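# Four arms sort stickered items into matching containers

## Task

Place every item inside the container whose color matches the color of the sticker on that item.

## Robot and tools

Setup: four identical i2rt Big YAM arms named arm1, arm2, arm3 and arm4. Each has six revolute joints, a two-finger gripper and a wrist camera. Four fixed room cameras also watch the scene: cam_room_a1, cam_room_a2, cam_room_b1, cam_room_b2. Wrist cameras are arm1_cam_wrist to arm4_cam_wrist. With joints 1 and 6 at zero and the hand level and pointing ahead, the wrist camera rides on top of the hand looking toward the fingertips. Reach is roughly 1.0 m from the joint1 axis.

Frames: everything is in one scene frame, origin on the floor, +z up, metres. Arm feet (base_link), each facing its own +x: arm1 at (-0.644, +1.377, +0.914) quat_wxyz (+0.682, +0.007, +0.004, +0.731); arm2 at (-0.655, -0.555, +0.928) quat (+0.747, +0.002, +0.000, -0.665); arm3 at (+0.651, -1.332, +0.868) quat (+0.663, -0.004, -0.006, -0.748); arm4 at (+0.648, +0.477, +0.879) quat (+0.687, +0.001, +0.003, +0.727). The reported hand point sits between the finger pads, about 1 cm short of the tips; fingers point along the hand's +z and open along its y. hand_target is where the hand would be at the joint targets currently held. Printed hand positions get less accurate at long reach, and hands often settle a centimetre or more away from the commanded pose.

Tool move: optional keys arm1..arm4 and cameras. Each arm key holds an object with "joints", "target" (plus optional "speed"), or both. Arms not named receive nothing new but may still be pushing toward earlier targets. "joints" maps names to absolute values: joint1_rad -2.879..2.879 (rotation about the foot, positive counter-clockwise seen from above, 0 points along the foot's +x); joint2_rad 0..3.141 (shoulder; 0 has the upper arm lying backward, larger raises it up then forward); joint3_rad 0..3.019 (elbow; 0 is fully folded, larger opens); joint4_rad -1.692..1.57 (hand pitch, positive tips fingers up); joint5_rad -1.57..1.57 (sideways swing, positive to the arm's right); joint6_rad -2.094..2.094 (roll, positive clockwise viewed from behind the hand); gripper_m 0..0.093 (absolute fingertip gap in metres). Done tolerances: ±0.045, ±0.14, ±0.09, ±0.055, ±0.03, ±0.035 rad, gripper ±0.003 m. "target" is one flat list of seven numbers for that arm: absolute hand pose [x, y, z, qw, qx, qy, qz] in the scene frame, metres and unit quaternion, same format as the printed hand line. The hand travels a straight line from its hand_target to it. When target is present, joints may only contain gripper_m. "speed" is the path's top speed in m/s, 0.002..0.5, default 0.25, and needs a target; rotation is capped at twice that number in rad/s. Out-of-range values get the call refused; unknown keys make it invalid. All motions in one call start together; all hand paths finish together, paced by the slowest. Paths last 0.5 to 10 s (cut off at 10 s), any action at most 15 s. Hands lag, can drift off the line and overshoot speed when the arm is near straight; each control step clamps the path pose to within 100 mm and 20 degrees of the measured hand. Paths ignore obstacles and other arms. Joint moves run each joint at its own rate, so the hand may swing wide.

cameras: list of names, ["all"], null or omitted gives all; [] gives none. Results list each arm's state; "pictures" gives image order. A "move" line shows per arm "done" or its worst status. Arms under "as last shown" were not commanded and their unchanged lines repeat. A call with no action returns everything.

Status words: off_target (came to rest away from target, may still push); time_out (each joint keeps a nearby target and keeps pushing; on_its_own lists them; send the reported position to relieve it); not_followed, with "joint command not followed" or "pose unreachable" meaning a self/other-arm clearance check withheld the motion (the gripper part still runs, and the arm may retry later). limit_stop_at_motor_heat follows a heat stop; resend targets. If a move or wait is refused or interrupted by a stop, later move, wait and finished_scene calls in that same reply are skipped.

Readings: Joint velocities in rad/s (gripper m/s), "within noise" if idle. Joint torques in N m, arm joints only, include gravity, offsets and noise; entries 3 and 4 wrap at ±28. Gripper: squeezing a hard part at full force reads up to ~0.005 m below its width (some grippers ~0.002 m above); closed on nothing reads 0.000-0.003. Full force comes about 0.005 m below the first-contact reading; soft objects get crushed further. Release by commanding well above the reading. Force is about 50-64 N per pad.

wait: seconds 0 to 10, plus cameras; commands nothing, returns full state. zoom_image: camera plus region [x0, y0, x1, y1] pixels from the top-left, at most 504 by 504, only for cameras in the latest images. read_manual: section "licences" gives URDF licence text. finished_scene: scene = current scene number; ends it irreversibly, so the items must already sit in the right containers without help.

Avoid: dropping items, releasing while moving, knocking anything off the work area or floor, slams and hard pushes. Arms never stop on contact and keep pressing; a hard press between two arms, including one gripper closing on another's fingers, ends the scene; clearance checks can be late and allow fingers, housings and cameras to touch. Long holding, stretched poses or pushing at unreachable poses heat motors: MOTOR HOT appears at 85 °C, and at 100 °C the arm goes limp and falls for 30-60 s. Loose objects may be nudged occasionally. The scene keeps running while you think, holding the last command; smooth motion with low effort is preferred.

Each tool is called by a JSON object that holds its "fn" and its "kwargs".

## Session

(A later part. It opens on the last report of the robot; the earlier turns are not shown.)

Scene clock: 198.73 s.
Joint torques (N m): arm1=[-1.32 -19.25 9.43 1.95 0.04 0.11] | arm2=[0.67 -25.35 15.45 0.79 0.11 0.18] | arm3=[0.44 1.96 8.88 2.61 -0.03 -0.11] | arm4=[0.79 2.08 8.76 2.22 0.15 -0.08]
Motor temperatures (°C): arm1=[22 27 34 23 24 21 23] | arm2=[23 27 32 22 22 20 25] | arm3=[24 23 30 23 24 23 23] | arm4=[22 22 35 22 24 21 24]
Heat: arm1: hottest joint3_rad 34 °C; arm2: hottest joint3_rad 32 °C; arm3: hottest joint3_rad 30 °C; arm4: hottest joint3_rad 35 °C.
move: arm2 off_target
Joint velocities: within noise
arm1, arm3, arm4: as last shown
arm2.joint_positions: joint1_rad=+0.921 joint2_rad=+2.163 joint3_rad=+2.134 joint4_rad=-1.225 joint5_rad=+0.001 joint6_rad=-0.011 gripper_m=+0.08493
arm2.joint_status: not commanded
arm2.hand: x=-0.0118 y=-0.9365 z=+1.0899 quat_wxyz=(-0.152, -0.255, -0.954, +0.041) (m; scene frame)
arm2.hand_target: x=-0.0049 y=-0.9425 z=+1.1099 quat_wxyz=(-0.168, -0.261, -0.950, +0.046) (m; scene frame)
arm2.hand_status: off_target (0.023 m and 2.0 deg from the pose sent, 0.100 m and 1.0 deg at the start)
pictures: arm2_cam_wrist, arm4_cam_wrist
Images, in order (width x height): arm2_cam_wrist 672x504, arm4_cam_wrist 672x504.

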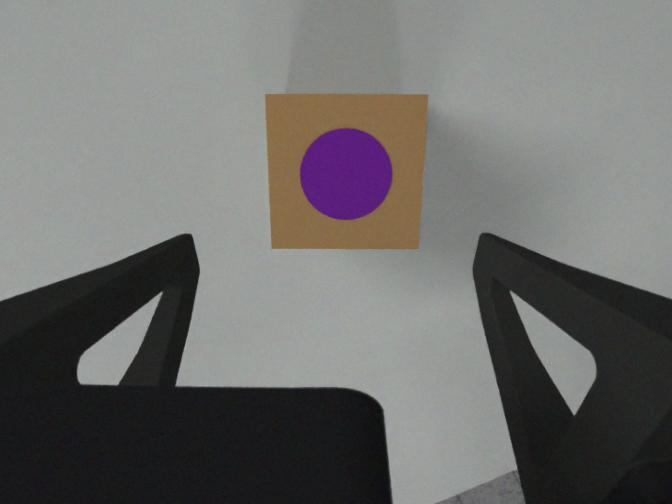

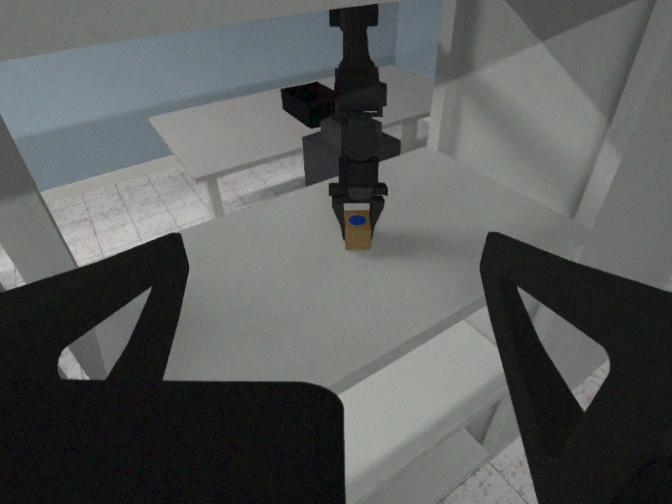

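{"fn": "move", "kwargs": {"arm1": {"target":[-0.005,0.936,0.995,0.1656,0.2953,0.9395,-0.0521],"speed":0.05}, "arm2": {"target":[-0.27,-0.784,1.12,0.1674,0.2611,0.9495,-0.046],"speed":0.25}, "arm3": {"joints":{"joint1_rad":-1.985,"joint2_rad":1.12,"joint3_rad":1.0,"joint4_rad":-0.925,"gripper_m":0.093}}, "cameras": []}}

{"fn": "move", "kwargs": {"arm1": {"joints":{"gripper_m":0.08}}, "cameras": []}}

{"fn": "move", "kwargs": {"arm1": {"target":[-0.008,0.938,1.10,0.1656,0.2953,0.9395,-0.0521],"speed":0.15}, "arm3": {"target":[0.14,-1.02,1.13,0.0687,-0.9313,0.2562,0.2496],"speed":0.2}, "cameras": ["arm1_cam_wrist","arm3_cam_wrist","arm4_cam_wrist"]}}

Scene clock: 210.17 s.
Joint torques (N m): arm1=[-1.79 -19.49 12.78 0.46 0.09 0.07] | arm2=[1.03 -11.4 10.04 1.92 0.16 0.21] | arm3=[1.03 -9.17 11.63 0.69 -0.03 -0.11] | arm4=[1.26 2.02 8.87 2.24 0.15 -0.05]
Motor temperatures (°C): arm1=[21 27 34 23 24 21 23] | arm2=[23 28 34 22 22 20 24] | arm3=[24 23 30 23 24 23 23] | arm4=[22 22 35 22 24 21 24]
Heat: arm1: hottest joint3_rad 34 °C; arm2: hottest joint3_rad 34 °C; arm3: hottest joint3_rad 30 °C; arm4: hottest joint3_rad 35 °C.
move: arm1 done; arm2 done; arm3 done
Joint velocities: within noise
arm1.joint_positions: joint1_rad=-2.245 joint2_rad=+2.224 joint3_rad=+2.059 joint4_rad=-1.023 joint5_rad=-0.006 joint6_rad=+0.000 gripper_m=+0.04390
arm1.joint_status: not commanded
arm1.hand: x=-0.0054 y=+0.9365 z=+1.0016 quat_wxyz=(-0.174, -0.292, -0.939, +0.055) (m; scene frame)
arm1.hand_target: x=-0.0052 y=+0.9360 z=+0.9949 quat_wxyz=(-0.166, -0.295, -0.939, +0.052) (m; scene frame)
arm1.hand_status: done (0.007 m and 1.1 deg from the pose sent, 0.007 m and 1.3 deg at the start)
arm2.joint_positions: joint1_rad=+0.921 joint2_rad=+1.312 joint3_rad=+1.088 joint4_rad=-0.992 joint5_rad=+0.002 joint6_rad=-0.011 gripper_m=+0.08493
arm2.joint_status: not commanded
arm2.hand: x=-0.2697 y=-0.7845 z=+1.1270 quat_wxyz=(-0.170, -0.255, -0.951, +0.046) (m; scene frame)
arm2.hand_target: x=-0.2701 y=-0.7840 z=+1.1200 quat_wxyz=(-0.167, -0.261, -0.950, +0.046) (m; scene frame)
arm2.hand_status: done (0.007 m and 0.8 deg from the pose sent, 0.301 m and 2.0 deg at the start)
arm3.joint_positions: joint1_rad=-1.977 joint2_rad=+1.126 joint3_rad=+0.971 joint4_rad=-0.919 joint5_rad=+0.001 joint6_rad=+0.006 gripper_m=+0.09307
arm3.joint_status: all done
arm3.hand: x=+0.2925 y=-1.1192 z=+1.0910 quat_wxyz=(+0.058, -0.935, +0.257, +0.236) (m; scene frame)
arm3.hand_target: x=+0.2891 y=-1.1135 z=+1.1067 quat_wxyz=(+0.062, -0.932, +0.257, +0.248) (m; scene frame)
arm3.hand_status: not commanded
arm4.joint_positions: joint1_rad=+0.908 joint2_rad=+0.402 joint3_rad=+0.898 joint4_rad=-0.520 joint5_rad=-0.002 joint6_rad=+0.012 gripper_m=+0.09402
arm4.joint_status: not commanded
arm4.hand: x=+0.4188 y=+0.6399 z=+1.3968 quat_wxyz=(-0.202, +0.680, -0.219, -0.669) (m; scene frame)
arm4.hand_target: x=+0.4197 y=+0.6389 z=+1.4034 quat_wxyz=(-0.209, +0.674, -0.212, -0.676) (m; scene frame)
arm4.hand_status: not commanded
pictures: none
No camera images: "cameras" was empty.

Scene clock: 210.73 s.
Joint torques (N m): arm1=[-1.49 -20.01 12.88 0.59 0.01 0.06] | arm2=[0.97 -11.28 9.96 1.92 0.15 0.21] | arm3=[0.79 -9.05 11.62 0.66 -0.03 -0.11] | arm4=[0.91 2.02 8.62 2.18 0.14 -0.07]
Motor temperatures (°C): arm1=[21 27 34 23 24 21 23] | arm2=[23 28 34 22 22 20 24] | arm3=[24 23 30 23 24 23 23] | arm4=[22 22 35 22 24 21 24]
Heat: arm1: hottest joint3_rad 34 °C; arm2: hottest joint3_rad 34 °C; arm3: hottest joint3_rad 30 °C; arm4: hottest joint3_rad 35 °C.
move: arm1 done
Joint velocities: within noise
arm1.joint_positions: joint1_rad=-2.251 joint2_rad=+2.224 joint3_rad=+2.059 joint4_rad=-1.028 joint5_rad=-0.003 joint6_rad=+0.003 gripper_m=+0.07995
arm1.joint_status: all done
arm1.hand: x=-0.0091 y=+0.9333 z=+1.0017 quat_wxyz=(-0.172, -0.296, -0.938, +0.056) (m; scene frame)
arm1.hand_target: x=-0.0052 y=+0.9360 z=+0.9951 quat_wxyz=(-0.166, -0.295, -0.939, +0.052) (m; scene frame)
arm1.hand_status: not commanded
arm2, arm3, arm4: as last shown
pictures: none
No camera images: "cameras" was empty.

Scene clock: 212.37 s.
Joint torques (N m): arm1=[-1.96 -23.06 16.7 0.51 -0.02 0.02] | arm2=[0.85 -11.28 9.96 1.92 0.15 0.21] | arm3=[0.62 -16.26 13.79 0.61 0.12 -0.12] | arm4=[0.91 1.85 8.85 2.3 0.15 -0.07]
Motor temperatures (°C): arm1=[21 27 34 23 24 21 23] | arm2=[23 28 34 22 22 20 24] | arm3=[24 24 30 23 24 23 23] | arm4=[22 22 35 22 24 21 24]
Heat: arm1: hottest joint3_rad 34 °C; arm2: hottest joint3_rad 34 °C; arm3: hottest joint3_rad 30 °C; arm4: hottest joint3_rad 35 °C.
move: arm1 off_target; arm3 off_target
Joint velocities: within noise
arm1.joint_positions: joint1_rad=-2.250 joint2_rad=+2.219 joint3_rad=+2.218 joint4_rad=-1.274 joint5_rad=-0.004 joint6_rad=+0.006 gripper_m=+0.07996
arm1.joint_status: not commanded
arm1.hand: x=-0.0201 y=+0.9422 z=+1.0590 quat_wxyz=(-0.134, -0.300, -0.944, +0.043) (m; scene frame)
arm1.hand_target: x=-0.0097 y=+0.9393 z=+1.0999 quat_wxyz=(-0.166, -0.295, -0.939, +0.052) (m; scene frame)
arm1.hand_status: off_target (0.043 m and 3.9 deg from the pose sent, 0.098 m and 0.9 deg at the start)
arm2, arm4: as last shown
arm3.joint_positions: joint1_rad=-1.977 joint2_rad=+1.565 joint3_rad=+1.438 joint4_rad=-0.953 joint5_rad=+0.006 joint6_rad=+0.000 gripper_m=+0.09307
arm3.joint_status: not commanded
arm3.hand: x=+0.1482 y=-1.0339 z=+1.1071 quat_wxyz=(+0.060, -0.937, +0.255, +0.231) (m; scene frame)
arm3.hand_target: x=+0.1410 y=-1.0207 z=+1.1300 quat_wxyz=(+0.069, -0.931, +0.256, +0.250) (m; scene frame)
arm3.hand_status: off_target (0.028 m and 2.4 deg from the pose sent, 0.186 m and 2.1 deg at the start)
pictures: arm1_cam_wrist, arm3_cam_wrist, arm4_cam_wrist
Images, in order (width x height): arm1_cam_wrist 672x504, arm3_cam_wrist 672x504, arm4_cam_wrist 672x504.

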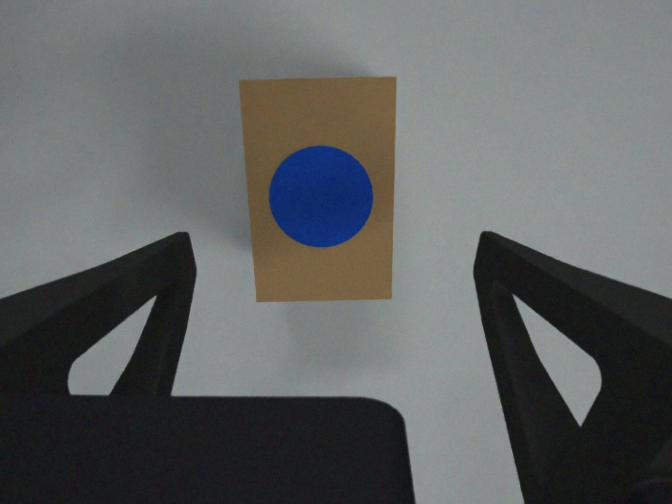

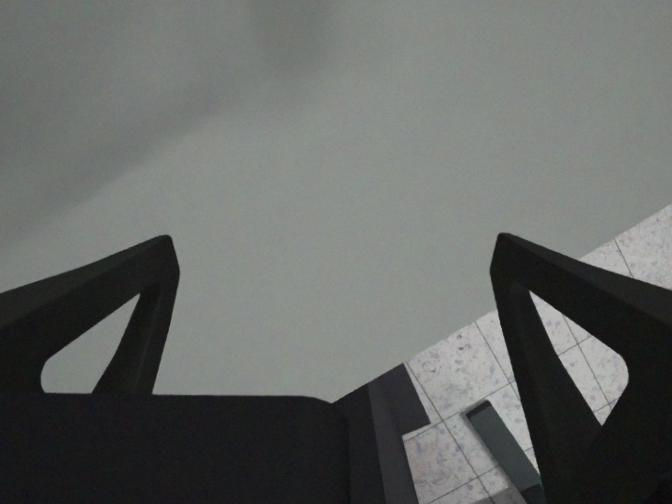

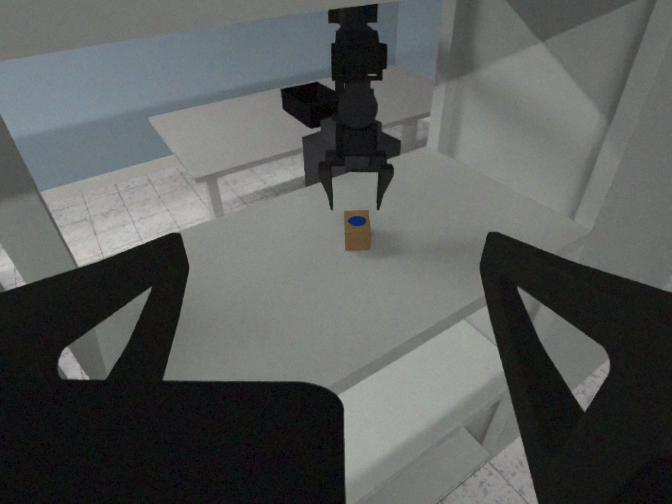

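{"fn": "move", "kwargs": {"arm1": {"target":[-0.30,1.14,1.14,0.1656,0.2953,0.9395,-0.0521],"speed":0.25}, "arm2": {"joints":{"joint2_rad":0.8,"joint3_rad":0.9,"joint4_rad":-1.0}}, "arm3": {"target":[0.05,-0.967,1.115,0.0687,-0.9313,0.2562,0.2496],"speed":0.2}, "arm4": {"joints":{"joint2_rad":1.12,"joint3_rad":1.0,"joint4_rad":-0.925,"gripper_m":0.093}}, "cameras": ["arm3_cam_wrist"]}}

{"fn": "move", "kwargs": {"arm4": {"target":[0.07,0.91,1.13,0.0781,-0.9210,0.2913,0.2468],"speed":0.2}, "cameras": ["arm4_cam_wrist"]}}

Scene clock: 219.03 s.
Joint torques (N m): arm1=[-1.49 -5.3 11.26 0.69 -0.02 0.03] | arm2=[0.97 -3.31 11.54 1.72 0.15 0.2] | arm3=[0.56 -20.48 14.16 0.61 0.12 -0.12] | arm4=[1.08 -8.53 10.3 0.54 0.13 -0.07]
Motor temperatures (°C): arm1=[21 28 35 23 23 21 22] | arm2=[23 28 34 22 22 20 24] | arm3=[24 24 31 23 24 23 23] | arm4=[22 22 35 22 24 21 24]
Heat: arm1: hottest joint3_rad 35 °C; arm2: hottest joint3_rad 34 °C; arm3: hottest joint3_rad 31 °C; arm4: hottest joint3_rad 35 °C.
move: arm1 done; arm2 done; arm3 off_target; arm4 done
Joint velocities: within noise
arm1.joint_positions: joint1_rad=-2.250 joint2_rad=+1.196 joint3_rad=+1.076 joint4_rad=-1.077 joint5_rad=-0.005 joint6_rad=+0.006 gripper_m=+0.07996
arm1.joint_status: not commanded
arm1.hand: x=-0.2997 y=+1.1387 z=+1.1414 quat_wxyz=(-0.170, -0.297, -0.938, +0.054) (m; scene frame)
arm1.hand_target: x=-0.3000 y=+1.1401 z=+1.1401 quat_wxyz=(-0.166, -0.295, -0.939, +0.052) (m; scene frame)
arm1.hand_status: done (0.002 m and 0.7 deg from the pose sent, 0.352 m and 3.9 deg at the start)
arm2.joint_positions: joint1_rad=+0.921 joint2_rad=+0.789 joint3_rad=+0.901 joint4_rad=-0.993 joint5_rad=+0.002 joint6_rad=-0.011 gripper_m=+0.08493
arm2.joint_status: all done
arm2.hand: x=-0.3638 y=-0.7294 z=+1.2283 quat_wxyz=(-0.326, -0.244, -0.909, +0.090) (m; scene frame)
arm2.hand_target: x=-0.3636 y=-0.7295 z=+1.2231 quat_wxyz=(-0.318, -0.251, -0.910, +0.087) (m; scene frame)
arm2.hand_status: not commanded
arm3.joint_positions: joint1_rad=-1.977 joint2_rad=+1.842 joint3_rad=+1.770 joint4_rad=-1.004 joint5_rad=+0.007 joint6_rad=+0.000 gripper_m=+0.09307
arm3.joint_status: not commanded
arm3.hand: x=+0.0585 y=-0.9817 z=+1.0954 quat_wxyz=(+0.061, -0.936, +0.255, +0.233) (m; scene frame)
arm3.hand_target: x=+0.0511 y=-0.9677 z=+1.1151 quat_wxyz=(+0.069, -0.931, +0.256, +0.250) (m; scene frame)
arm3.hand_status: off_target (0.026 m and 2.2 deg from the pose sent, 0.119 m and 2.4 deg at the start)
arm4.joint_positions: joint1_rad=+0.908 joint2_rad=+1.118 joint3_rad=+0.981 joint4_rad=-0.915 joint5_rad=-0.002 joint6_rad=+0.012 gripper_m=+0.09311
arm4.joint_status: all done
arm4.hand: x=+0.3060 y=+0.7163 z=+1.1150 quat_wxyz=(-0.072, +0.920, -0.295, -0.247) (m; scene frame)
arm4.hand_target: x=+0.3031 y=+0.7175 z=+1.1224 quat_wxyz=(-0.075, +0.921, -0.288, -0.250) (m; scene frame)
arm4.hand_status: not commanded
pictures: arm3_cam_wrist
Images, in order (width x height): arm3_cam_wrist 672x504.

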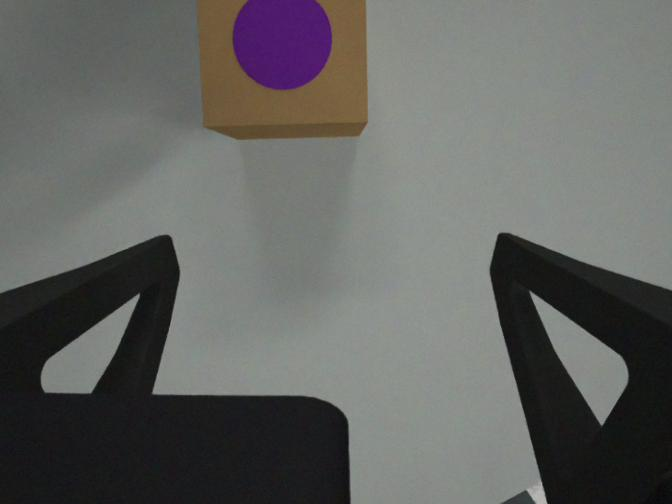

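Scene clock: 221.20 s.
Joint torques (N m): arm1=[-2.08 -5.89 11.08 0.65 -0.02 0.03] | arm2=[0.79 -3.43 11.54 1.76 0.14 0.2] | arm3=[0.62 -20.54 14.17 0.62 0.12 -0.11] | arm4=[0.32 -20.37 12.96 0.39 -0.06 -0.09]
Motor temperatures (°C): arm1=[21 28 35 23 23 21 22] | arm2=[23 27 33 22 22 20 24] | arm3=[24 24 31 23 24 23 23] | arm4=[22 22 35 22 24 21 24]
Heat: arm1: hottest joint3_rad 35 °C; arm2: hottest joint3_rad 33 °C; arm3: hottest joint3_rad 31 °C; arm4: hottest joint3_rad 35 °C.
move: arm4 off_target
Joint velocities: within noise
arm1, arm2, arm3: as last shown
arm4.joint_positions: joint1_rad=+0.879 joint2_rad=+1.905 joint3_rad=+1.870 joint4_rad=-1.038 joint5_rad=-0.006 joint6_rad=-0.014 gripper_m=+0.09311
arm4.joint_status: not commanded
arm4.hand: x=+0.0778 y=+0.8988 z=+1.1170 quat_wxyz=(-0.074, +0.923, -0.296, -0.236) (m; scene frame)
arm4.hand_target: x=+0.0707 y=+0.9095 z=+1.1300 quat_wxyz=(-0.078, +0.921, -0.291, -0.247) (m; scene frame)
arm4.hand_status: off_target (0.019 m and 1.4 deg from the pose sent, 0.306 m and 0.8 deg at the start)
pictures: arm4_cam_wrist
Images, in order (width x height): arm4_cam_wrist 672x504.

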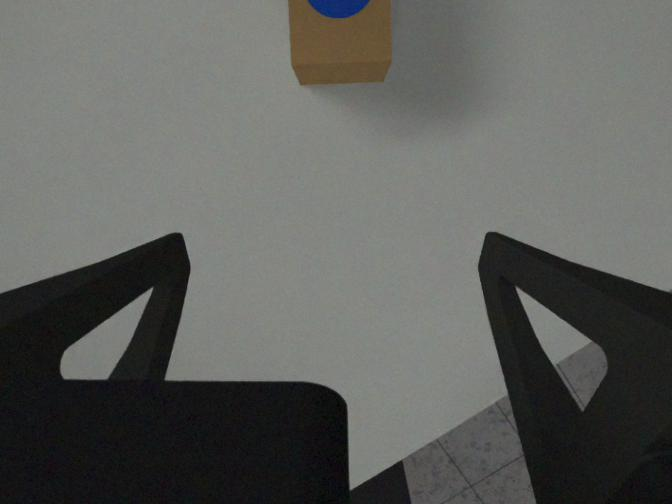

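{"fn": "move", "kwargs": {"arm3": {"target":[-0.014,-0.949,1.115,0.0687,-0.9313,0.2562,0.2496],"speed":0.12}, "arm4": {"target":[-0.014,0.968,1.11,0.0781,-0.9210,0.2913,0.2468],"speed":0.12}, "cameras": ["arm3_cam_wrist","arm4_cam_wrist"]}}

Scene clock: 237.47 s.
Joint torques (N m): arm1=[-2.08 -5.95 11.26 0.7 -0.05 -0.03] | arm2=[0.91 -3.37 11.54 1.76 0.14 0.21] | arm3=[2.61 -23.36 14.34 0.61 0.13 0.03] | arm4=[0.79 -24.7 12.63 0.44 0.05 -0.04]
Motor temperatures (°C): arm1=[21 27 35 23 23 21 22] | arm2=[23 27 32 22 22 20 24] | arm3=[24 25 31 23 24 23 23] | arm4=[22 22 38 22 24 21 24]
Heat: arm1: hottest joint3_rad 35 °C; arm2: hottest joint3_rad 32 °C; arm3: hottest joint3_rad 31 °C; arm4: hottest joint3_rad 38 °C.
move: arm3 off_target; arm4 done
Joint velocities: within noise
arm1, arm2: as last shown
arm3.joint_positions: joint1_rad=-1.977 joint2_rad=+2.040 joint3_rad=+2.078 joint4_rad=-1.113 joint5_rad=+0.019 joint6_rad=+0.007 gripper_m=+0.09307
arm3.joint_status: not commanded
arm3.hand: x=+0.0025 y=-0.9467 z=+1.0976 quat_wxyz=(+0.066, -0.935, +0.260, +0.233) (m; scene frame)
arm3.hand_target: x=-0.0129 y=-0.9497 z=+1.1149 quat_wxyz=(+0.069, -0.931, +0.256, +0.250) (m; scene frame)
arm3.hand_status: off_target (0.024 m and 2.1 deg from the pose sent, 0.082 m and 2.2 deg at the start)
arm4.joint_positions: joint1_rad=+0.879 joint2_rad=+2.278 joint3_rad=+2.457 joint4_rad=-1.239 joint5_rad=-0.006 joint6_rad=-0.015 gripper_m=+0.09311
arm4.joint_status: not commanded
arm4.hand: x=-0.0077 y=+0.9618 z=+1.1083 quat_wxyz=(-0.076, +0.921, -0.295, -0.242) (m; scene frame)
arm4.hand_target: x=-0.0136 y=+0.9676 z=+1.1100 quat_wxyz=(-0.079, +0.921, -0.291, -0.248) (m; scene frame)
arm4.hand_status: done (0.009 m and 0.8 deg from the pose sent, 0.115 m and 1.4 deg at the start)
pictures: arm3_cam_wrist, arm4_cam_wrist
Images, in order (width x height): arm3_cam_wrist 672x504, arm4_cam_wrist 672x504.

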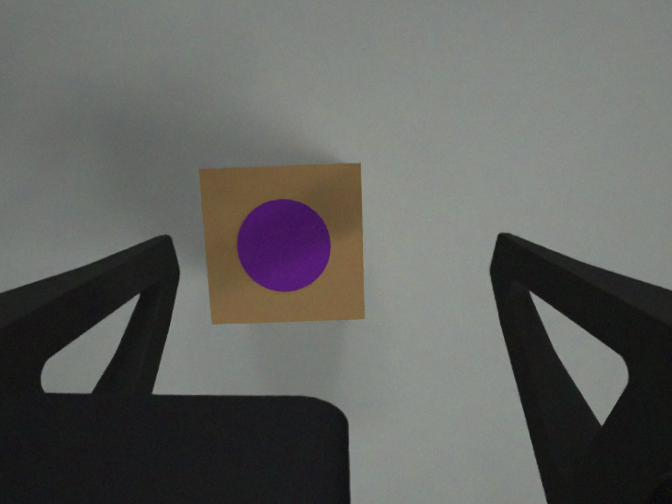

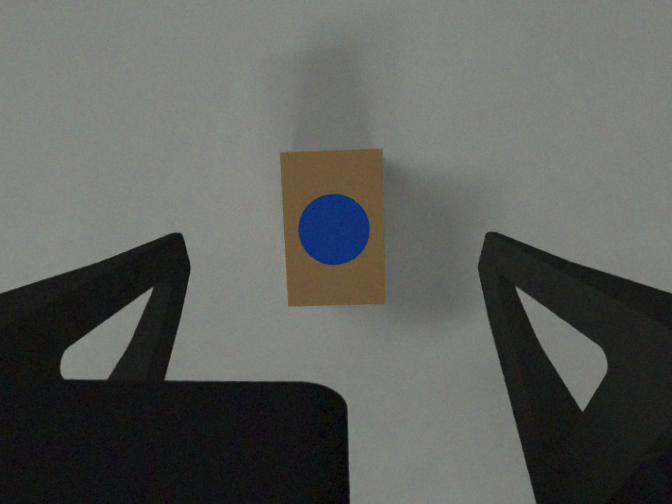

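{"fn": "move", "kwargs": {"arm3": {"target":[-0.021,-0.966,1.085,0.0687,-0.9313,0.2562,0.2496],"speed":0.08}, "arm4": {"target":[-0.014,0.969,1.05,0.0781,-0.9210,0.2913,0.2468],"speed":0.1}, "cameras": ["arm3_cam_wrist","arm4_cam_wrist"]}}

Scene clock: 251.60 s.
Joint torques (N m): arm1=[-1.9 -5.95 11.26 0.69 -0.04 -0.02] | arm2=[0.79 -3.37 11.52 1.77 0.15 0.21] | arm3=[2.2 -23.94 9.07 1.59 0.14 0.02] | arm4=[0.91 -27.28 9.35 1.43 -0.02 -0.06]
Motor temperatures (°C): arm1=[21 26 35 23 23 21 22] | arm2=[23 26 32 22 22 20 23] | arm3=[24 25 32 23 24 23 23] | arm4=[22 23 38 22 24 21 24]
Heat: arm1: hottest joint3_rad 35 °C; arm2: hottest joint3_rad 32 °C; arm3: hottest joint3_rad 32 °C; arm4: hottest joint3_rad 38 °C.
move: arm3 off_target; arm4 done
Joint velocities: within noise
arm1, arm2: as last shown
arm3.joint_positions: joint1_rad=-1.948 joint2_rad=+2.040 joint3_rad=+2.054 joint4_rad=-1.055 joint5_rad=+0.033 joint6_rad=+0.030 gripper_m=+0.09307
arm3.joint_status: not commanded
arm3.hand: x=-0.0140 y=-0.9602 z=+1.0929 quat_wxyz=(+0.070, -0.931, +0.257, +0.249) (m; scene frame)
arm3.hand_target: x=-0.0209 y=-0.9662 z=+1.0850 quat_wxyz=(+0.069, -0.931, +0.256, +0.250) (m; scene frame)
arm3.hand_status: off_target (0.012 m and 0.2 deg from the pose sent, 0.033 m and 2.1 deg at the start)
arm4.joint_positions: joint1_rad=+0.879 joint2_rad=+2.278 joint3_rad=+2.302 joint4_rad=-1.090 joint5_rad=-0.006 joint6_rad=-0.015 gripper_m=+0.09311
arm4.joint_status: not commanded
arm4.hand: x=-0.0117 y=+0.9643 z=+1.0490 quat_wxyz=(-0.075, +0.922, -0.296, -0.239) (m; scene frame)
arm4.hand_target: x=-0.0139 y=+0.9689 z=+1.0501 quat_wxyz=(-0.078, +0.921, -0.291, -0.247) (m; scene frame)
arm4.hand_status: done (0.005 m and 1.1 deg from the pose sent, 0.059 m and 0.8 deg at the start)
pictures: arm3_cam_wrist, arm4_cam_wrist
Images, in order (width x height): arm3_cam_wrist 672x504, arm4_cam_wrist 672x504.

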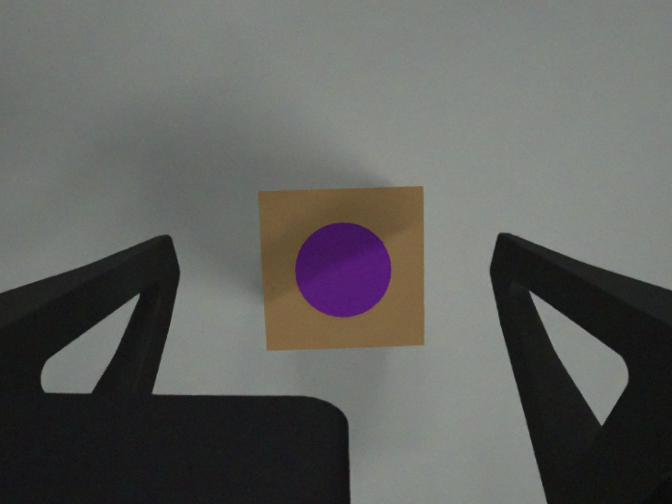

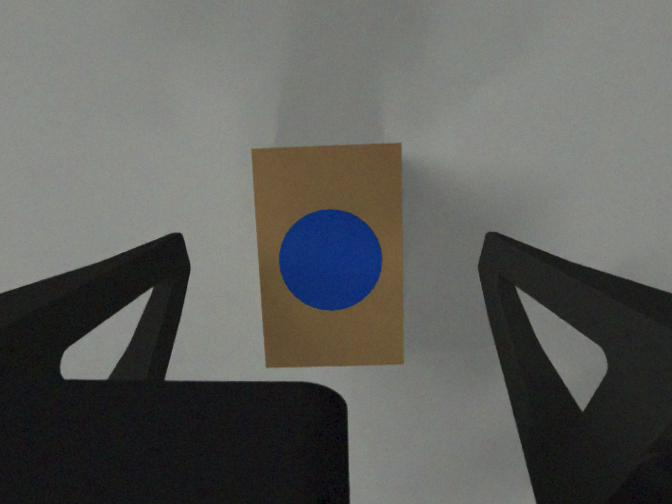

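{"fn": "move", "kwargs": {"arm3": {"target":[-0.012,-0.971,1.035,0.0687,-0.9313,0.2562,0.2496],"speed":0.08}, "arm4": {"target":[-0.012,0.967,1.015,0.0781,-0.9210,0.2913,0.2468],"speed":0.06}, "cameras": ["arm3_cam_wrist","arm4_cam_wrist"]}}

Scene clock: 257.17 s.
Joint torques (N m): arm1=[-1.67 -5.83 11.26 0.66 -0.03 -0.04] | arm2=[0.91 -3.31 11.52 1.74 0.15 0.21] | arm3=[2.26 -25.17 9.03 1.61 0.12 0.02] | arm4=[1.03 -27.63 8.72 1.36 -0.01 -0.07]
Motor temperatures (°C): arm1=[21 26 35 23 23 21 22] | arm2=[23 26 32 22 22 20 23] | arm3=[24 25 32 23 24 23 23] | arm4=[22 23 38 22 24 21 24]
Heat: arm1: hottest joint3_rad 35 °C; arm2: hottest joint3_rad 32 °C; arm3: hottest joint3_rad 32 °C; arm4: hottest joint3_rad 38 °C.
move: arm3 done; arm4 done
Joint velocities: within noise
arm1, arm2: as last shown
arm3.joint_positions: joint1_rad=-1.948 joint2_rad=+2.040 joint3_rad=+1.891 joint4_rad=-0.911 joint5_rad=+0.033 joint6_rad=+0.030 gripper_m=+0.09307
arm3.joint_status: not commanded
arm3.hand: x=-0.0065 y=-0.9652 z=+1.0282 quat_wxyz=(+0.068, -0.933, +0.258, +0.240) (m; scene frame)
arm3.hand_target: x=-0.0119 y=-0.9711 z=+1.0348 quat_wxyz=(+0.068, -0.931, +0.256, +0.249) (m; scene frame)
arm3.hand_status: done (0.010 m and 1.2 deg from the pose sent, 0.059 m and 0.2 deg at the start)
arm4.joint_positions: joint1_rad=+0.879 joint2_rad=+2.277 joint3_rad=+2.205 joint4_rad=-0.992 joint5_rad=-0.006 joint6_rad=-0.015 gripper_m=+0.09310
arm4.joint_status: not commanded
arm4.hand: x=-0.0113 y=+0.9638 z=+1.0125 quat_wxyz=(-0.075, +0.922, -0.295, -0.240) (m; scene frame)
arm4.hand_target: x=-0.0120 y=+0.9670 z=+1.0152 quat_wxyz=(-0.078, +0.921, -0.291, -0.247) (m; scene frame)
arm4.hand_status: done (0.004 m and 1.0 deg from the pose sent, 0.034 m and 1.1 deg at the start)
pictures: arm3_cam_wrist, arm4_cam_wrist
Images, in order (width x height): arm3_cam_wrist 672x504, arm4_cam_wrist 672x504.

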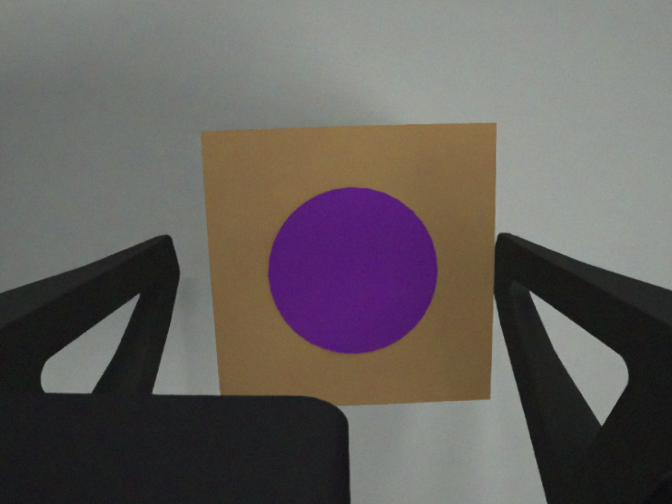

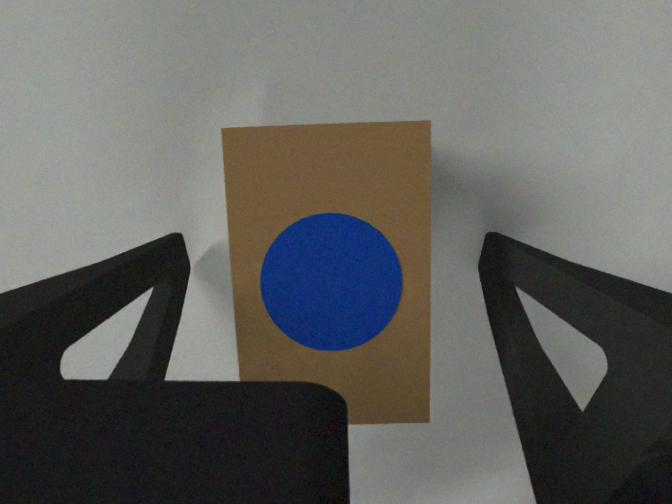

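{"fn": "move", "kwargs": {"arm3": {"joints":{"gripper_m":0.04}}, "arm4": {"joints":{"gripper_m":0.032}}, "cameras": []}}

{"fn": "move", "kwargs": {"arm3": {"target":[-0.012,-0.971,1.10,0.0687,-0.9313,0.2562,0.2496],"speed":0.1}, "arm4": {"target":[-0.012,0.967,1.095,0.0781,-0.9210,0.2913,0.2468],"speed":0.1}, "cameras": ["arm3_cam_wrist","arm4_cam_wrist"]}}

Scene clock: 263.60 s.
Joint torques (N m): arm1=[-0.73 -5.66 11.32 0.66 -0.04 0] | arm2=[0.79 -3.31 11.56 1.74 0.15 0.21] | arm3=[2.26 -25.35 8.98 1.58 0.11 0.01] | arm4=[0.73 -27.34 8.73 1.35 -0.01 -0.06]
Motor temperatures (°C): arm1=[21 26 35 23 23 21 22] | arm2=[23 26 32 22 22 20 23] | arm3=[24 25 32 23 24 23 23] | arm4=[22 25 38 22 24 21 24]
Heat: arm1: hottest joint3_rad 35 °C; arm2: hottest joint3_rad 32 °C; arm3: hottest joint3_rad 32 °C; arm4: hottest joint3_rad 38 °C.
move: arm3 off_target; arm4 off_target
Joint velocities: within noise
arm1, arm2: as last shown
arm3.joint_positions: joint1_rad=-1.948 joint2_rad=+2.040 joint3_rad=+1.891 joint4_rad=-0.911 joint5_rad=+0.033 joint6_rad=+0.031 gripper_m=+0.05314
arm3.joint_status: gripper_m off_target (ended at +0.05316, target +0.04000)
arm3.hand: x=-0.0065 y=-0.9651 z=+1.0283 quat_wxyz=(+0.068, -0.933, +0.258, +0.240) (m; scene frame)
arm3.hand_target: x=-0.0120 y=-0.9711 z=+1.0349 quat_wxyz=(+0.069, -0.931, +0.256, +0.249) (m; scene frame)
arm3.hand_status: not commanded
arm4.joint_positions: joint1_rad=+0.878 joint2_rad=+2.277 joint3_rad=+2.204 joint4_rad=-0.992 joint5_rad=-0.005 joint6_rad=-0.015 gripper_m=+0.04440
arm4.joint_status: gripper_m off_target (ended at +0.04442, target +0.03200)
arm4.hand: x=-0.0110 y=+0.9641 z=+1.0122 quat_wxyz=(-0.075, +0.922, -0.296, -0.240) (m; scene frame)
arm4.hand_target: x=-0.0121 y=+0.9669 z=+1.0152 quat_wxyz=(-0.078, +0.921, -0.291, -0.247) (m; scene frame)
arm4.hand_status: not commanded
pictures: none
No camera images: "cameras" was empty.

Scene clock: 265.13 s.
Joint torques (N m): arm1=[-1.61 -5.89 11.22 0.76 -0.05 -0.05] | arm2=[0.79 -3.43 11.54 1.77 0.14 0.22] | arm3=[2.43 -26.46 14.15 0.62 0.11 0.02] | arm4=[0.85 -27.4 12.7 0.34 -0.01 -0.05]
Motor temperatures (°C): arm1=[21 26 35 23 23 21 22] | arm2=[23 26 32 22 22 20 23] | arm3=[24 25 32 23 24 23 23] | arm4=[22 25 38 22 24 21 25]
Heat: arm1: hottest joint3_rad 35 °C; arm2: hottest joint3_rad 32 °C; arm3: hottest joint3_rad 32 °C; arm4: hottest joint3_rad 38 °C.
move: arm3 off_target; arm4 off_target
Joint velocities: within noise
arm1, arm2: as last shown
arm3.joint_positions: joint1_rad=-1.948 joint2_rad=+2.029 joint3_rad=+1.965 joint4_rad=-1.049 joint5_rad=+0.033 joint6_rad=+0.032 gripper_m=+0.05313
arm3.joint_status: not commanded
arm3.hand: x=+0.0033 y=-0.9700 z=+1.0573 quat_wxyz=(+0.062, -0.939, +0.260, +0.215) (m; scene frame)
arm3.hand_target: x=-0.0099 y=-0.9722 z=+1.0999 quat_wxyz=(+0.068, -0.931, +0.256, +0.250) (m; scene frame)
arm3.hand_status: off_target (0.045 m and 4.2 deg from the pose sent, 0.072 m and 1.2 deg at the start)
arm4.joint_positions: joint1_rad=+0.878 joint2_rad=+2.277 joint3_rad=+2.369 joint4_rad=-1.180 joint5_rad=-0.005 joint6_rad=-0.015 gripper_m=+0.04440
arm4.joint_status: not commanded
arm4.hand: x=-0.0061 y=+0.9609 z=+1.0725 quat_wxyz=(-0.072, +0.924, -0.297, -0.229) (m; scene frame)
arm4.hand_target: x=-0.0111 y=+0.9663 z=+1.0950 quat_wxyz=(-0.078, +0.921, -0.291, -0.247) (m; scene frame)
arm4.hand_status: off_target (0.024 m and 2.3 deg from the pose sent, 0.083 m and 1.0 deg at the start)
pictures: arm3_cam_wrist, arm4_cam_wrist
Images, in order (width x height): arm3_cam_wrist 672x504, arm4_cam_wrist 672x504.

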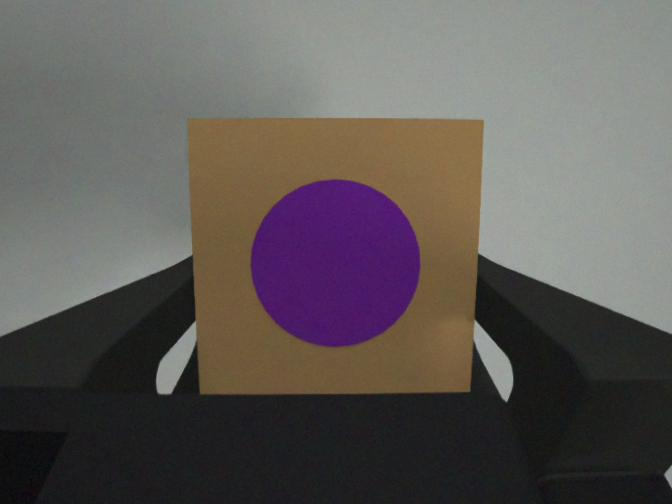

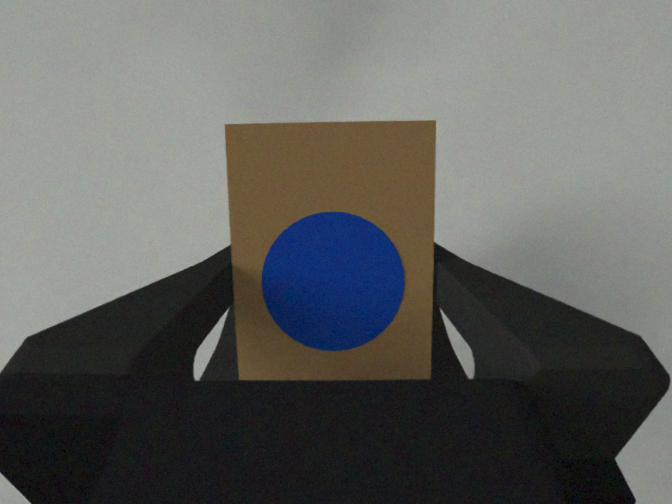

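{"fn": "move", "kwargs": {"arm3": {"target":[0.292,-1.125,1.13,0.0687,-0.9313,0.2562,0.2496],"speed":0.25}, "arm4": {"target":[0.305,0.717,1.13,0.0781,-0.9210,0.2913,0.2468],"speed":0.25}, "cameras": []}}

{"fn": "move", "kwargs": {"arm3": {"joints":{"joint2_rad":0.9,"joint3_rad":0.8,"joint4_rad":-0.95}}, "arm4": {"joints":{"joint2_rad":0.9,"joint3_rad":0.8,"joint4_rad":-0.95}}, "cameras": []}}

{"fn": "move", "kwargs": {"arm3": {"joints":{"joint1_rad":1.79}}, "arm4": {"joints":{"joint1_rad":-1.89}}, "cameras": ["arm3_cam_wrist","arm4_cam_wrist","cam_room_b1"]}}

Scene clock: 277.57 s.
Joint torques (N m): arm1=[-1.85 -5.83 11.17 0.75 -0.03 0] | arm2=[0.85 -3.43 11.51 1.76 0.14 0.21] | arm3=[0.91 -7.88 9.21 0.88 -0.07 -0.12] | arm4=[1.73 -7.94 9.5 0.62 0.22 0.15]
Motor temperatures (°C): arm1=[21 25 35 23 23 21 22] | arm2=[23 26 32 22 22 20 23] | arm3=[24 26 33 23 24 23 24] | arm4=[22 27 40 22 24 21 25]
Heat: arm1: hottest joint3_rad 35 °C; arm2: hottest joint3_rad 32 °C; arm3: hottest joint3_rad 33 °C; arm4: hottest joint3_rad 40 °C.
move: arm3 done; arm4 done
Joint velocities: within noise
arm1, arm2: as last shown
arm3.joint_positions: joint1_rad=-1.948 joint2_rad=+1.086 joint3_rad=+1.038 joint4_rad=-0.985 joint5_rad=+0.030 joint6_rad=+0.032 gripper_m=+0.05313
arm3.joint_status: not commanded
arm3.hand: x=+0.2906 y=-1.1259 z=+1.1318 quat_wxyz=(+0.069, -0.930, +0.258, +0.253) (m; scene frame)
arm3.hand_target: x=+0.2920 y=-1.1251 z=+1.1299 quat_wxyz=(+0.069, -0.931, +0.256, +0.249) (m; scene frame)
arm3.hand_status: done (0.003 m and 0.4 deg from the pose sent, 0.336 m and 4.1 deg at the start)
arm4.joint_positions: joint1_rad=+0.906 joint2_rad=+1.111 joint3_rad=+1.011 joint4_rad=-0.944 joint5_rad=+0.007 joint6_rad=-0.008 gripper_m=+0.04440
arm4.joint_status: not commanded
arm4.hand: x=+0.3066 y=+0.7187 z=+1.1293 quat_wxyz=(-0.080, +0.922, -0.287, -0.249) (m; scene frame)
arm4.hand_target: x=+0.3050 y=+0.7170 z=+1.1299 quat_wxyz=(-0.078, +0.921, -0.291, -0.247) (m; scene frame)
arm4.hand_status: done (0.002 m and 0.6 deg from the pose sent, 0.400 m and 2.3 deg at the start)
pictures: none
No camera images: "cameras" was empty.

Scene clock: 278.50 s.
Joint torques (N m): arm1=[-1.38 -5.89 11.33 0.69 -0.09 0] | arm2=[0.91 -3.43 11.58 1.77 0.14 0.21] | arm3=[1.03 -4.54 9.28 1.47 -0.05 -0.12] | arm4=[1.44 -5.13 9.54 0.73 0.22 0.17]
Motor temperatures (°C): arm1=[21 25 35 23 23 21 22] | arm2=[23 26 32 22 22 20 23] | arm3=[24 26 33 23 24 23 24] | arm4=[22 27 40 22 24 21 25]
Heat: arm1: hottest joint3_rad 35 °C; arm2: hottest joint3_rad 32 °C; arm3: hottest joint3_rad 33 °C; arm4: hottest joint3_rad 40 °C.
move: arm3 done; arm4 done
Joint velocities: within noise
arm1.joint_positions: joint1_rad=-2.250 joint2_rad=+1.196 joint3_rad=+1.076 joint4_rad=-1.077 joint5_rad=-0.005 joint6_rad=+0.006 gripper_m=+0.07996
arm1.joint_status: not commanded
arm1.hand: x=-0.2997 y=+1.1387 z=+1.1414 quat_wxyz=(-0.170, -0.297, -0.938, +0.054) (m; scene frame)
arm1.hand_target: x=-0.3000 y=+1.1401 z=+1.1401 quat_wxyz=(-0.166, -0.295, -0.939, +0.052) (m; scene frame)
arm1.hand_status: not commanded
arm2.joint_positions: joint1_rad=+0.921 joint2_rad=+0.789 joint3_rad=+0.901 joint4_rad=-0.993 joint5_rad=+0.002 joint6_rad=-0.011 gripper_m=+0.08493
arm2.joint_status: not commanded
arm2.hand: x=-0.3638 y=-0.7294 z=+1.2283 quat_wxyz=(-0.326, -0.244, -0.909, +0.090) (m; scene frame)
arm2.hand_target: x=-0.3636 y=-0.7295 z=+1.2231 quat_wxyz=(-0.318, -0.251, -0.910, +0.087) (m; scene frame)
arm2.hand_status: not commanded
arm3.joint_positions: joint1_rad=-1.948 joint2_rad=+0.895 joint3_rad=+0.801 joint4_rad=-0.961 joint5_rad=+0.030 joint6_rad=+0.032 gripper_m=+0.05313
arm3.joint_status: all done
arm3.hand: x=+0.3551 y=-1.1616 z=+1.0834 quat_wxyz=(+0.066, -0.933, +0.258, +0.242) (m; scene frame)
arm3.hand_target: x=+0.3534 y=-1.1594 z=+1.0830 quat_wxyz=(+0.068, -0.933, +0.256, +0.245) (m; scene frame)
arm3.hand_status: not commanded
arm4.joint_positions: joint1_rad=+0.906 joint2_rad=+0.898 joint3_rad=+0.793 joint4_rad=-0.947 joint5_rad=+0.007 joint6_rad=-0.007 gripper_m=+0.04440
arm4.joint_status: all done
arm4.hand: x=+0.3703 y=+0.6741 z=+1.0952 quat_wxyz=(-0.079, +0.922, -0.288, -0.245) (m; scene frame)
arm4.hand_target: x=+0.3682 y=+0.6734 z=+1.0977 quat_wxyz=(-0.078, +0.921, -0.291, -0.246) (m; scene frame)
arm4.hand_status: not commanded
pictures: none
No camera images: "cameras" was empty.

Scene clock: 281.07 s.
Joint torques (N m): arm1=[-1.67 -5.77 11.23 0.68 -0.03 0.02] | arm2=[0.85 -3.31 11.54 1.77 0.14 0.21] | arm3=[1.73 -5.3 9.31 1.1 0.15 -0.1] | arm4=[0.67 -4.89 9.51 0.61 0.05 0.14]
Motor temperatures (°C): arm1=[21 25 35 23 23 21 22] | arm2=[23 25 32 22 22 20 23] | arm3=[24 26 33 23 24 23 24] | arm4=[22 27 40 22 24 21 25]
Heat: arm1: hottest joint3_rad 35 °C; arm2: hottest joint3_rad 32 °C; arm3: hottest joint3_rad 33 °C; arm4: hottest joint3_rad 40 °C.
move: arm3 done; arm4 done
Joint velocities: within noise
arm1, arm2: as last shown
arm3.joint_positions: joint1_rad=+1.782 joint2_rad=+0.903 joint3_rad=+0.801 joint4_rad=-0.953 joint5_rad=+0.025 joint6_rad=+0.029 gripper_m=+0.05312
arm3.joint_status: all done
arm3.hand: x=+0.9917 y=-1.3025 z=+1.0845 quat_wxyz=(-0.256, +0.028, -0.966, +0.003) (m; scene frame)
arm3.hand_target: x=+0.9916 y=-1.3002 z=+1.0856 quat_wxyz=(-0.258, +0.034, -0.965, +0.004) (m; scene frame)
arm3.hand_status: not commanded
arm4.joint_positions: joint1_rad=-1.890 joint2_rad=+0.898 joint3_rad=+0.793 joint4_rad=-0.947 joint5_rad=+0.012 joint6_rad=-0.004 gripper_m=+0.04450
arm4.joint_status: all done
arm4.hand: x=+0.9771 y=+0.3871 z=+1.0933 quat_wxyz=(-0.251, -0.126, -0.959, +0.042) (m; scene frame)
arm4.hand_target: x=+0.9786 y=+0.3870 z=+1.0958 quat_wxyz=(-0.253, -0.131, -0.958, +0.040) (m; scene frame)
arm4.hand_status: not commanded
pictures: arm3_cam_wrist, arm4_cam_wrist, cam_room_b1
Images, in order (width x height): arm3_cam_wrist 672x504, arm4_cam_wrist 672x504, cam_room_b1 672x504.

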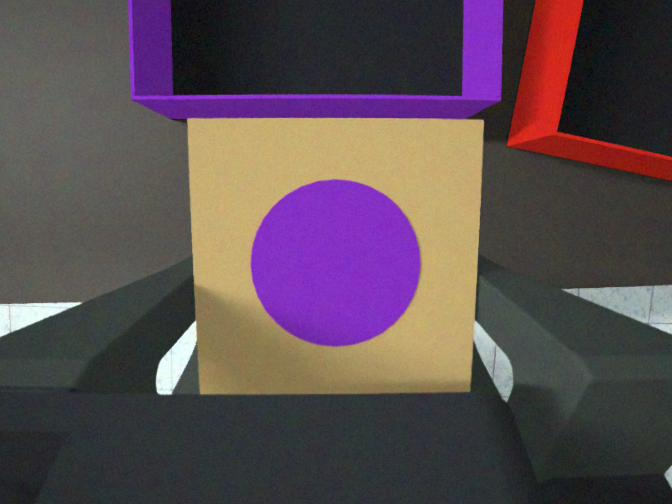

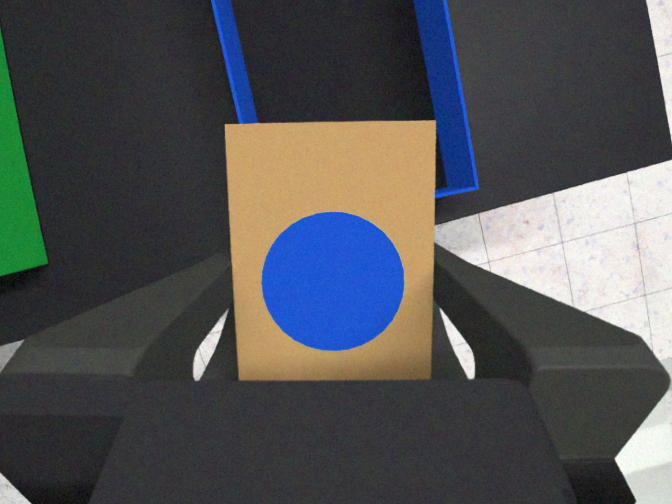

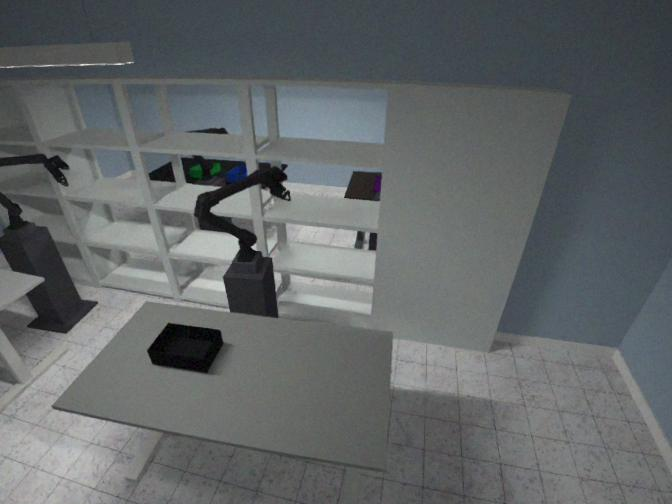

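{"fn": "move", "kwargs": {"arm3": {"target":[1.181,-1.277,0.99,0.2585,-0.0506,0.9646,0.0135],"speed":0.2}, "arm4": {"target":[1.117,0.341,0.99,0.2563,0.1344,0.9565,-0.036],"speed":0.2}, "cameras": ["arm3_cam_wrist","arm4_cam_wrist"]}}

Scene clock: 298.07 s.
Joint torques (N m): arm1=[-1.67 -5.66 11.18 0.65 -0.08 -0.01] | arm2=[0.97 -3.49 11.48 1.74 0.15 0.2] | arm3=[1.49 -14.27 12.33 1.5 -0.07 -0.12] | arm4=[0.03 -10.87 11.19 1.46 -0.04 0.06]
Motor temperatures (°C): arm1=[21 25 35 23 23 21 22] | arm2=[23 25 32 22 22 20 23] | arm3=[24 26 32 23 24 23 24] | arm4=[22 25 39 22 24 21 26]
Heat: arm1: hottest joint3_rad 35 °C; arm2: hottest joint3_rad 32 °C; arm3: hottest joint3_rad 32 °C; arm4: hottest joint3_rad 39 °C.
move: arm3 off_target; arm4 off_target
Joint velocities: within noise
arm1, arm2: as last shown
arm3.joint_positions: joint1_rad=+1.782 joint2_rad=+1.521 joint3_rad=+0.986 joint4_rad=-0.582 joint5_rad=-0.014 joint6_rad=+0.006 gripper_m=+0.05312
arm3.joint_status: not commanded
arm3.hand: x=+1.1557 y=-1.2827 z=+0.9637 quat_wxyz=(-0.224, +0.044, -0.973, -0.011) (m; scene frame)
arm3.hand_target: x=+1.1791 y=-1.2771 z=+0.9907 quat_wxyz=(-0.258, +0.051, -0.965, -0.013) (m; scene frame)
arm3.hand_status: off_target (0.037 m and 4.1 deg from the pose sent, 0.213 m and 3.3 deg at the start)
arm4.joint_positions: joint1_rad=-1.906 joint2_rad=+1.410 joint3_rad=+0.849 joint4_rad=-0.543 joint5_rad=-0.003 joint6_rad=-0.004 gripper_m=+0.04450
arm4.joint_status: not commanded
arm4.hand: x=+1.0930 y=+0.3507 z=+0.9700 quat_wxyz=(-0.227, -0.132, -0.964, +0.033) (m; scene frame)
arm4.hand_target: x=+1.1154 y=+0.3413 z=+0.9909 quat_wxyz=(-0.256, -0.134, -0.956, +0.036) (m; scene frame)
arm4.hand_status: off_target (0.033 m and 3.4 deg from the pose sent, 0.180 m and 1.4 deg at the start)
pictures: arm3_cam_wrist, arm4_cam_wrist
Images, in order (width x height): arm3_cam_wrist 672x504, arm4_cam_wrist 672x504.

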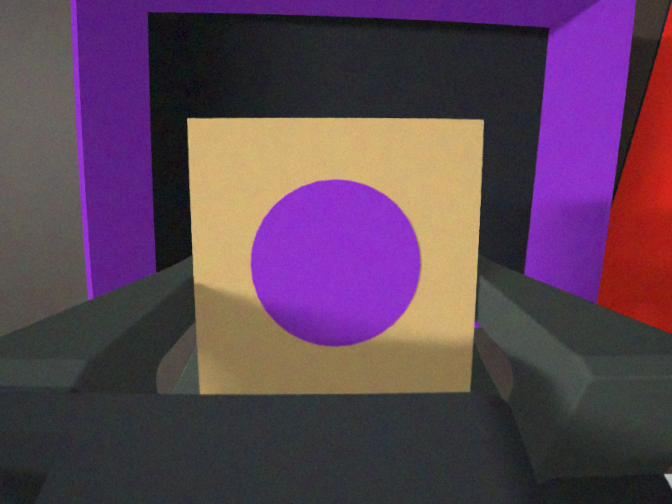

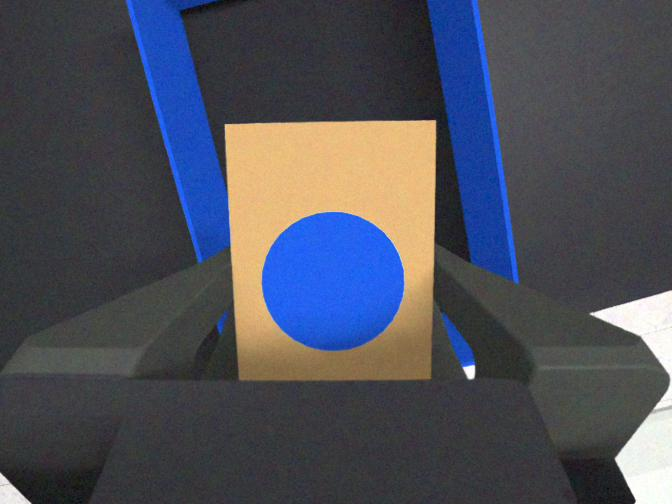

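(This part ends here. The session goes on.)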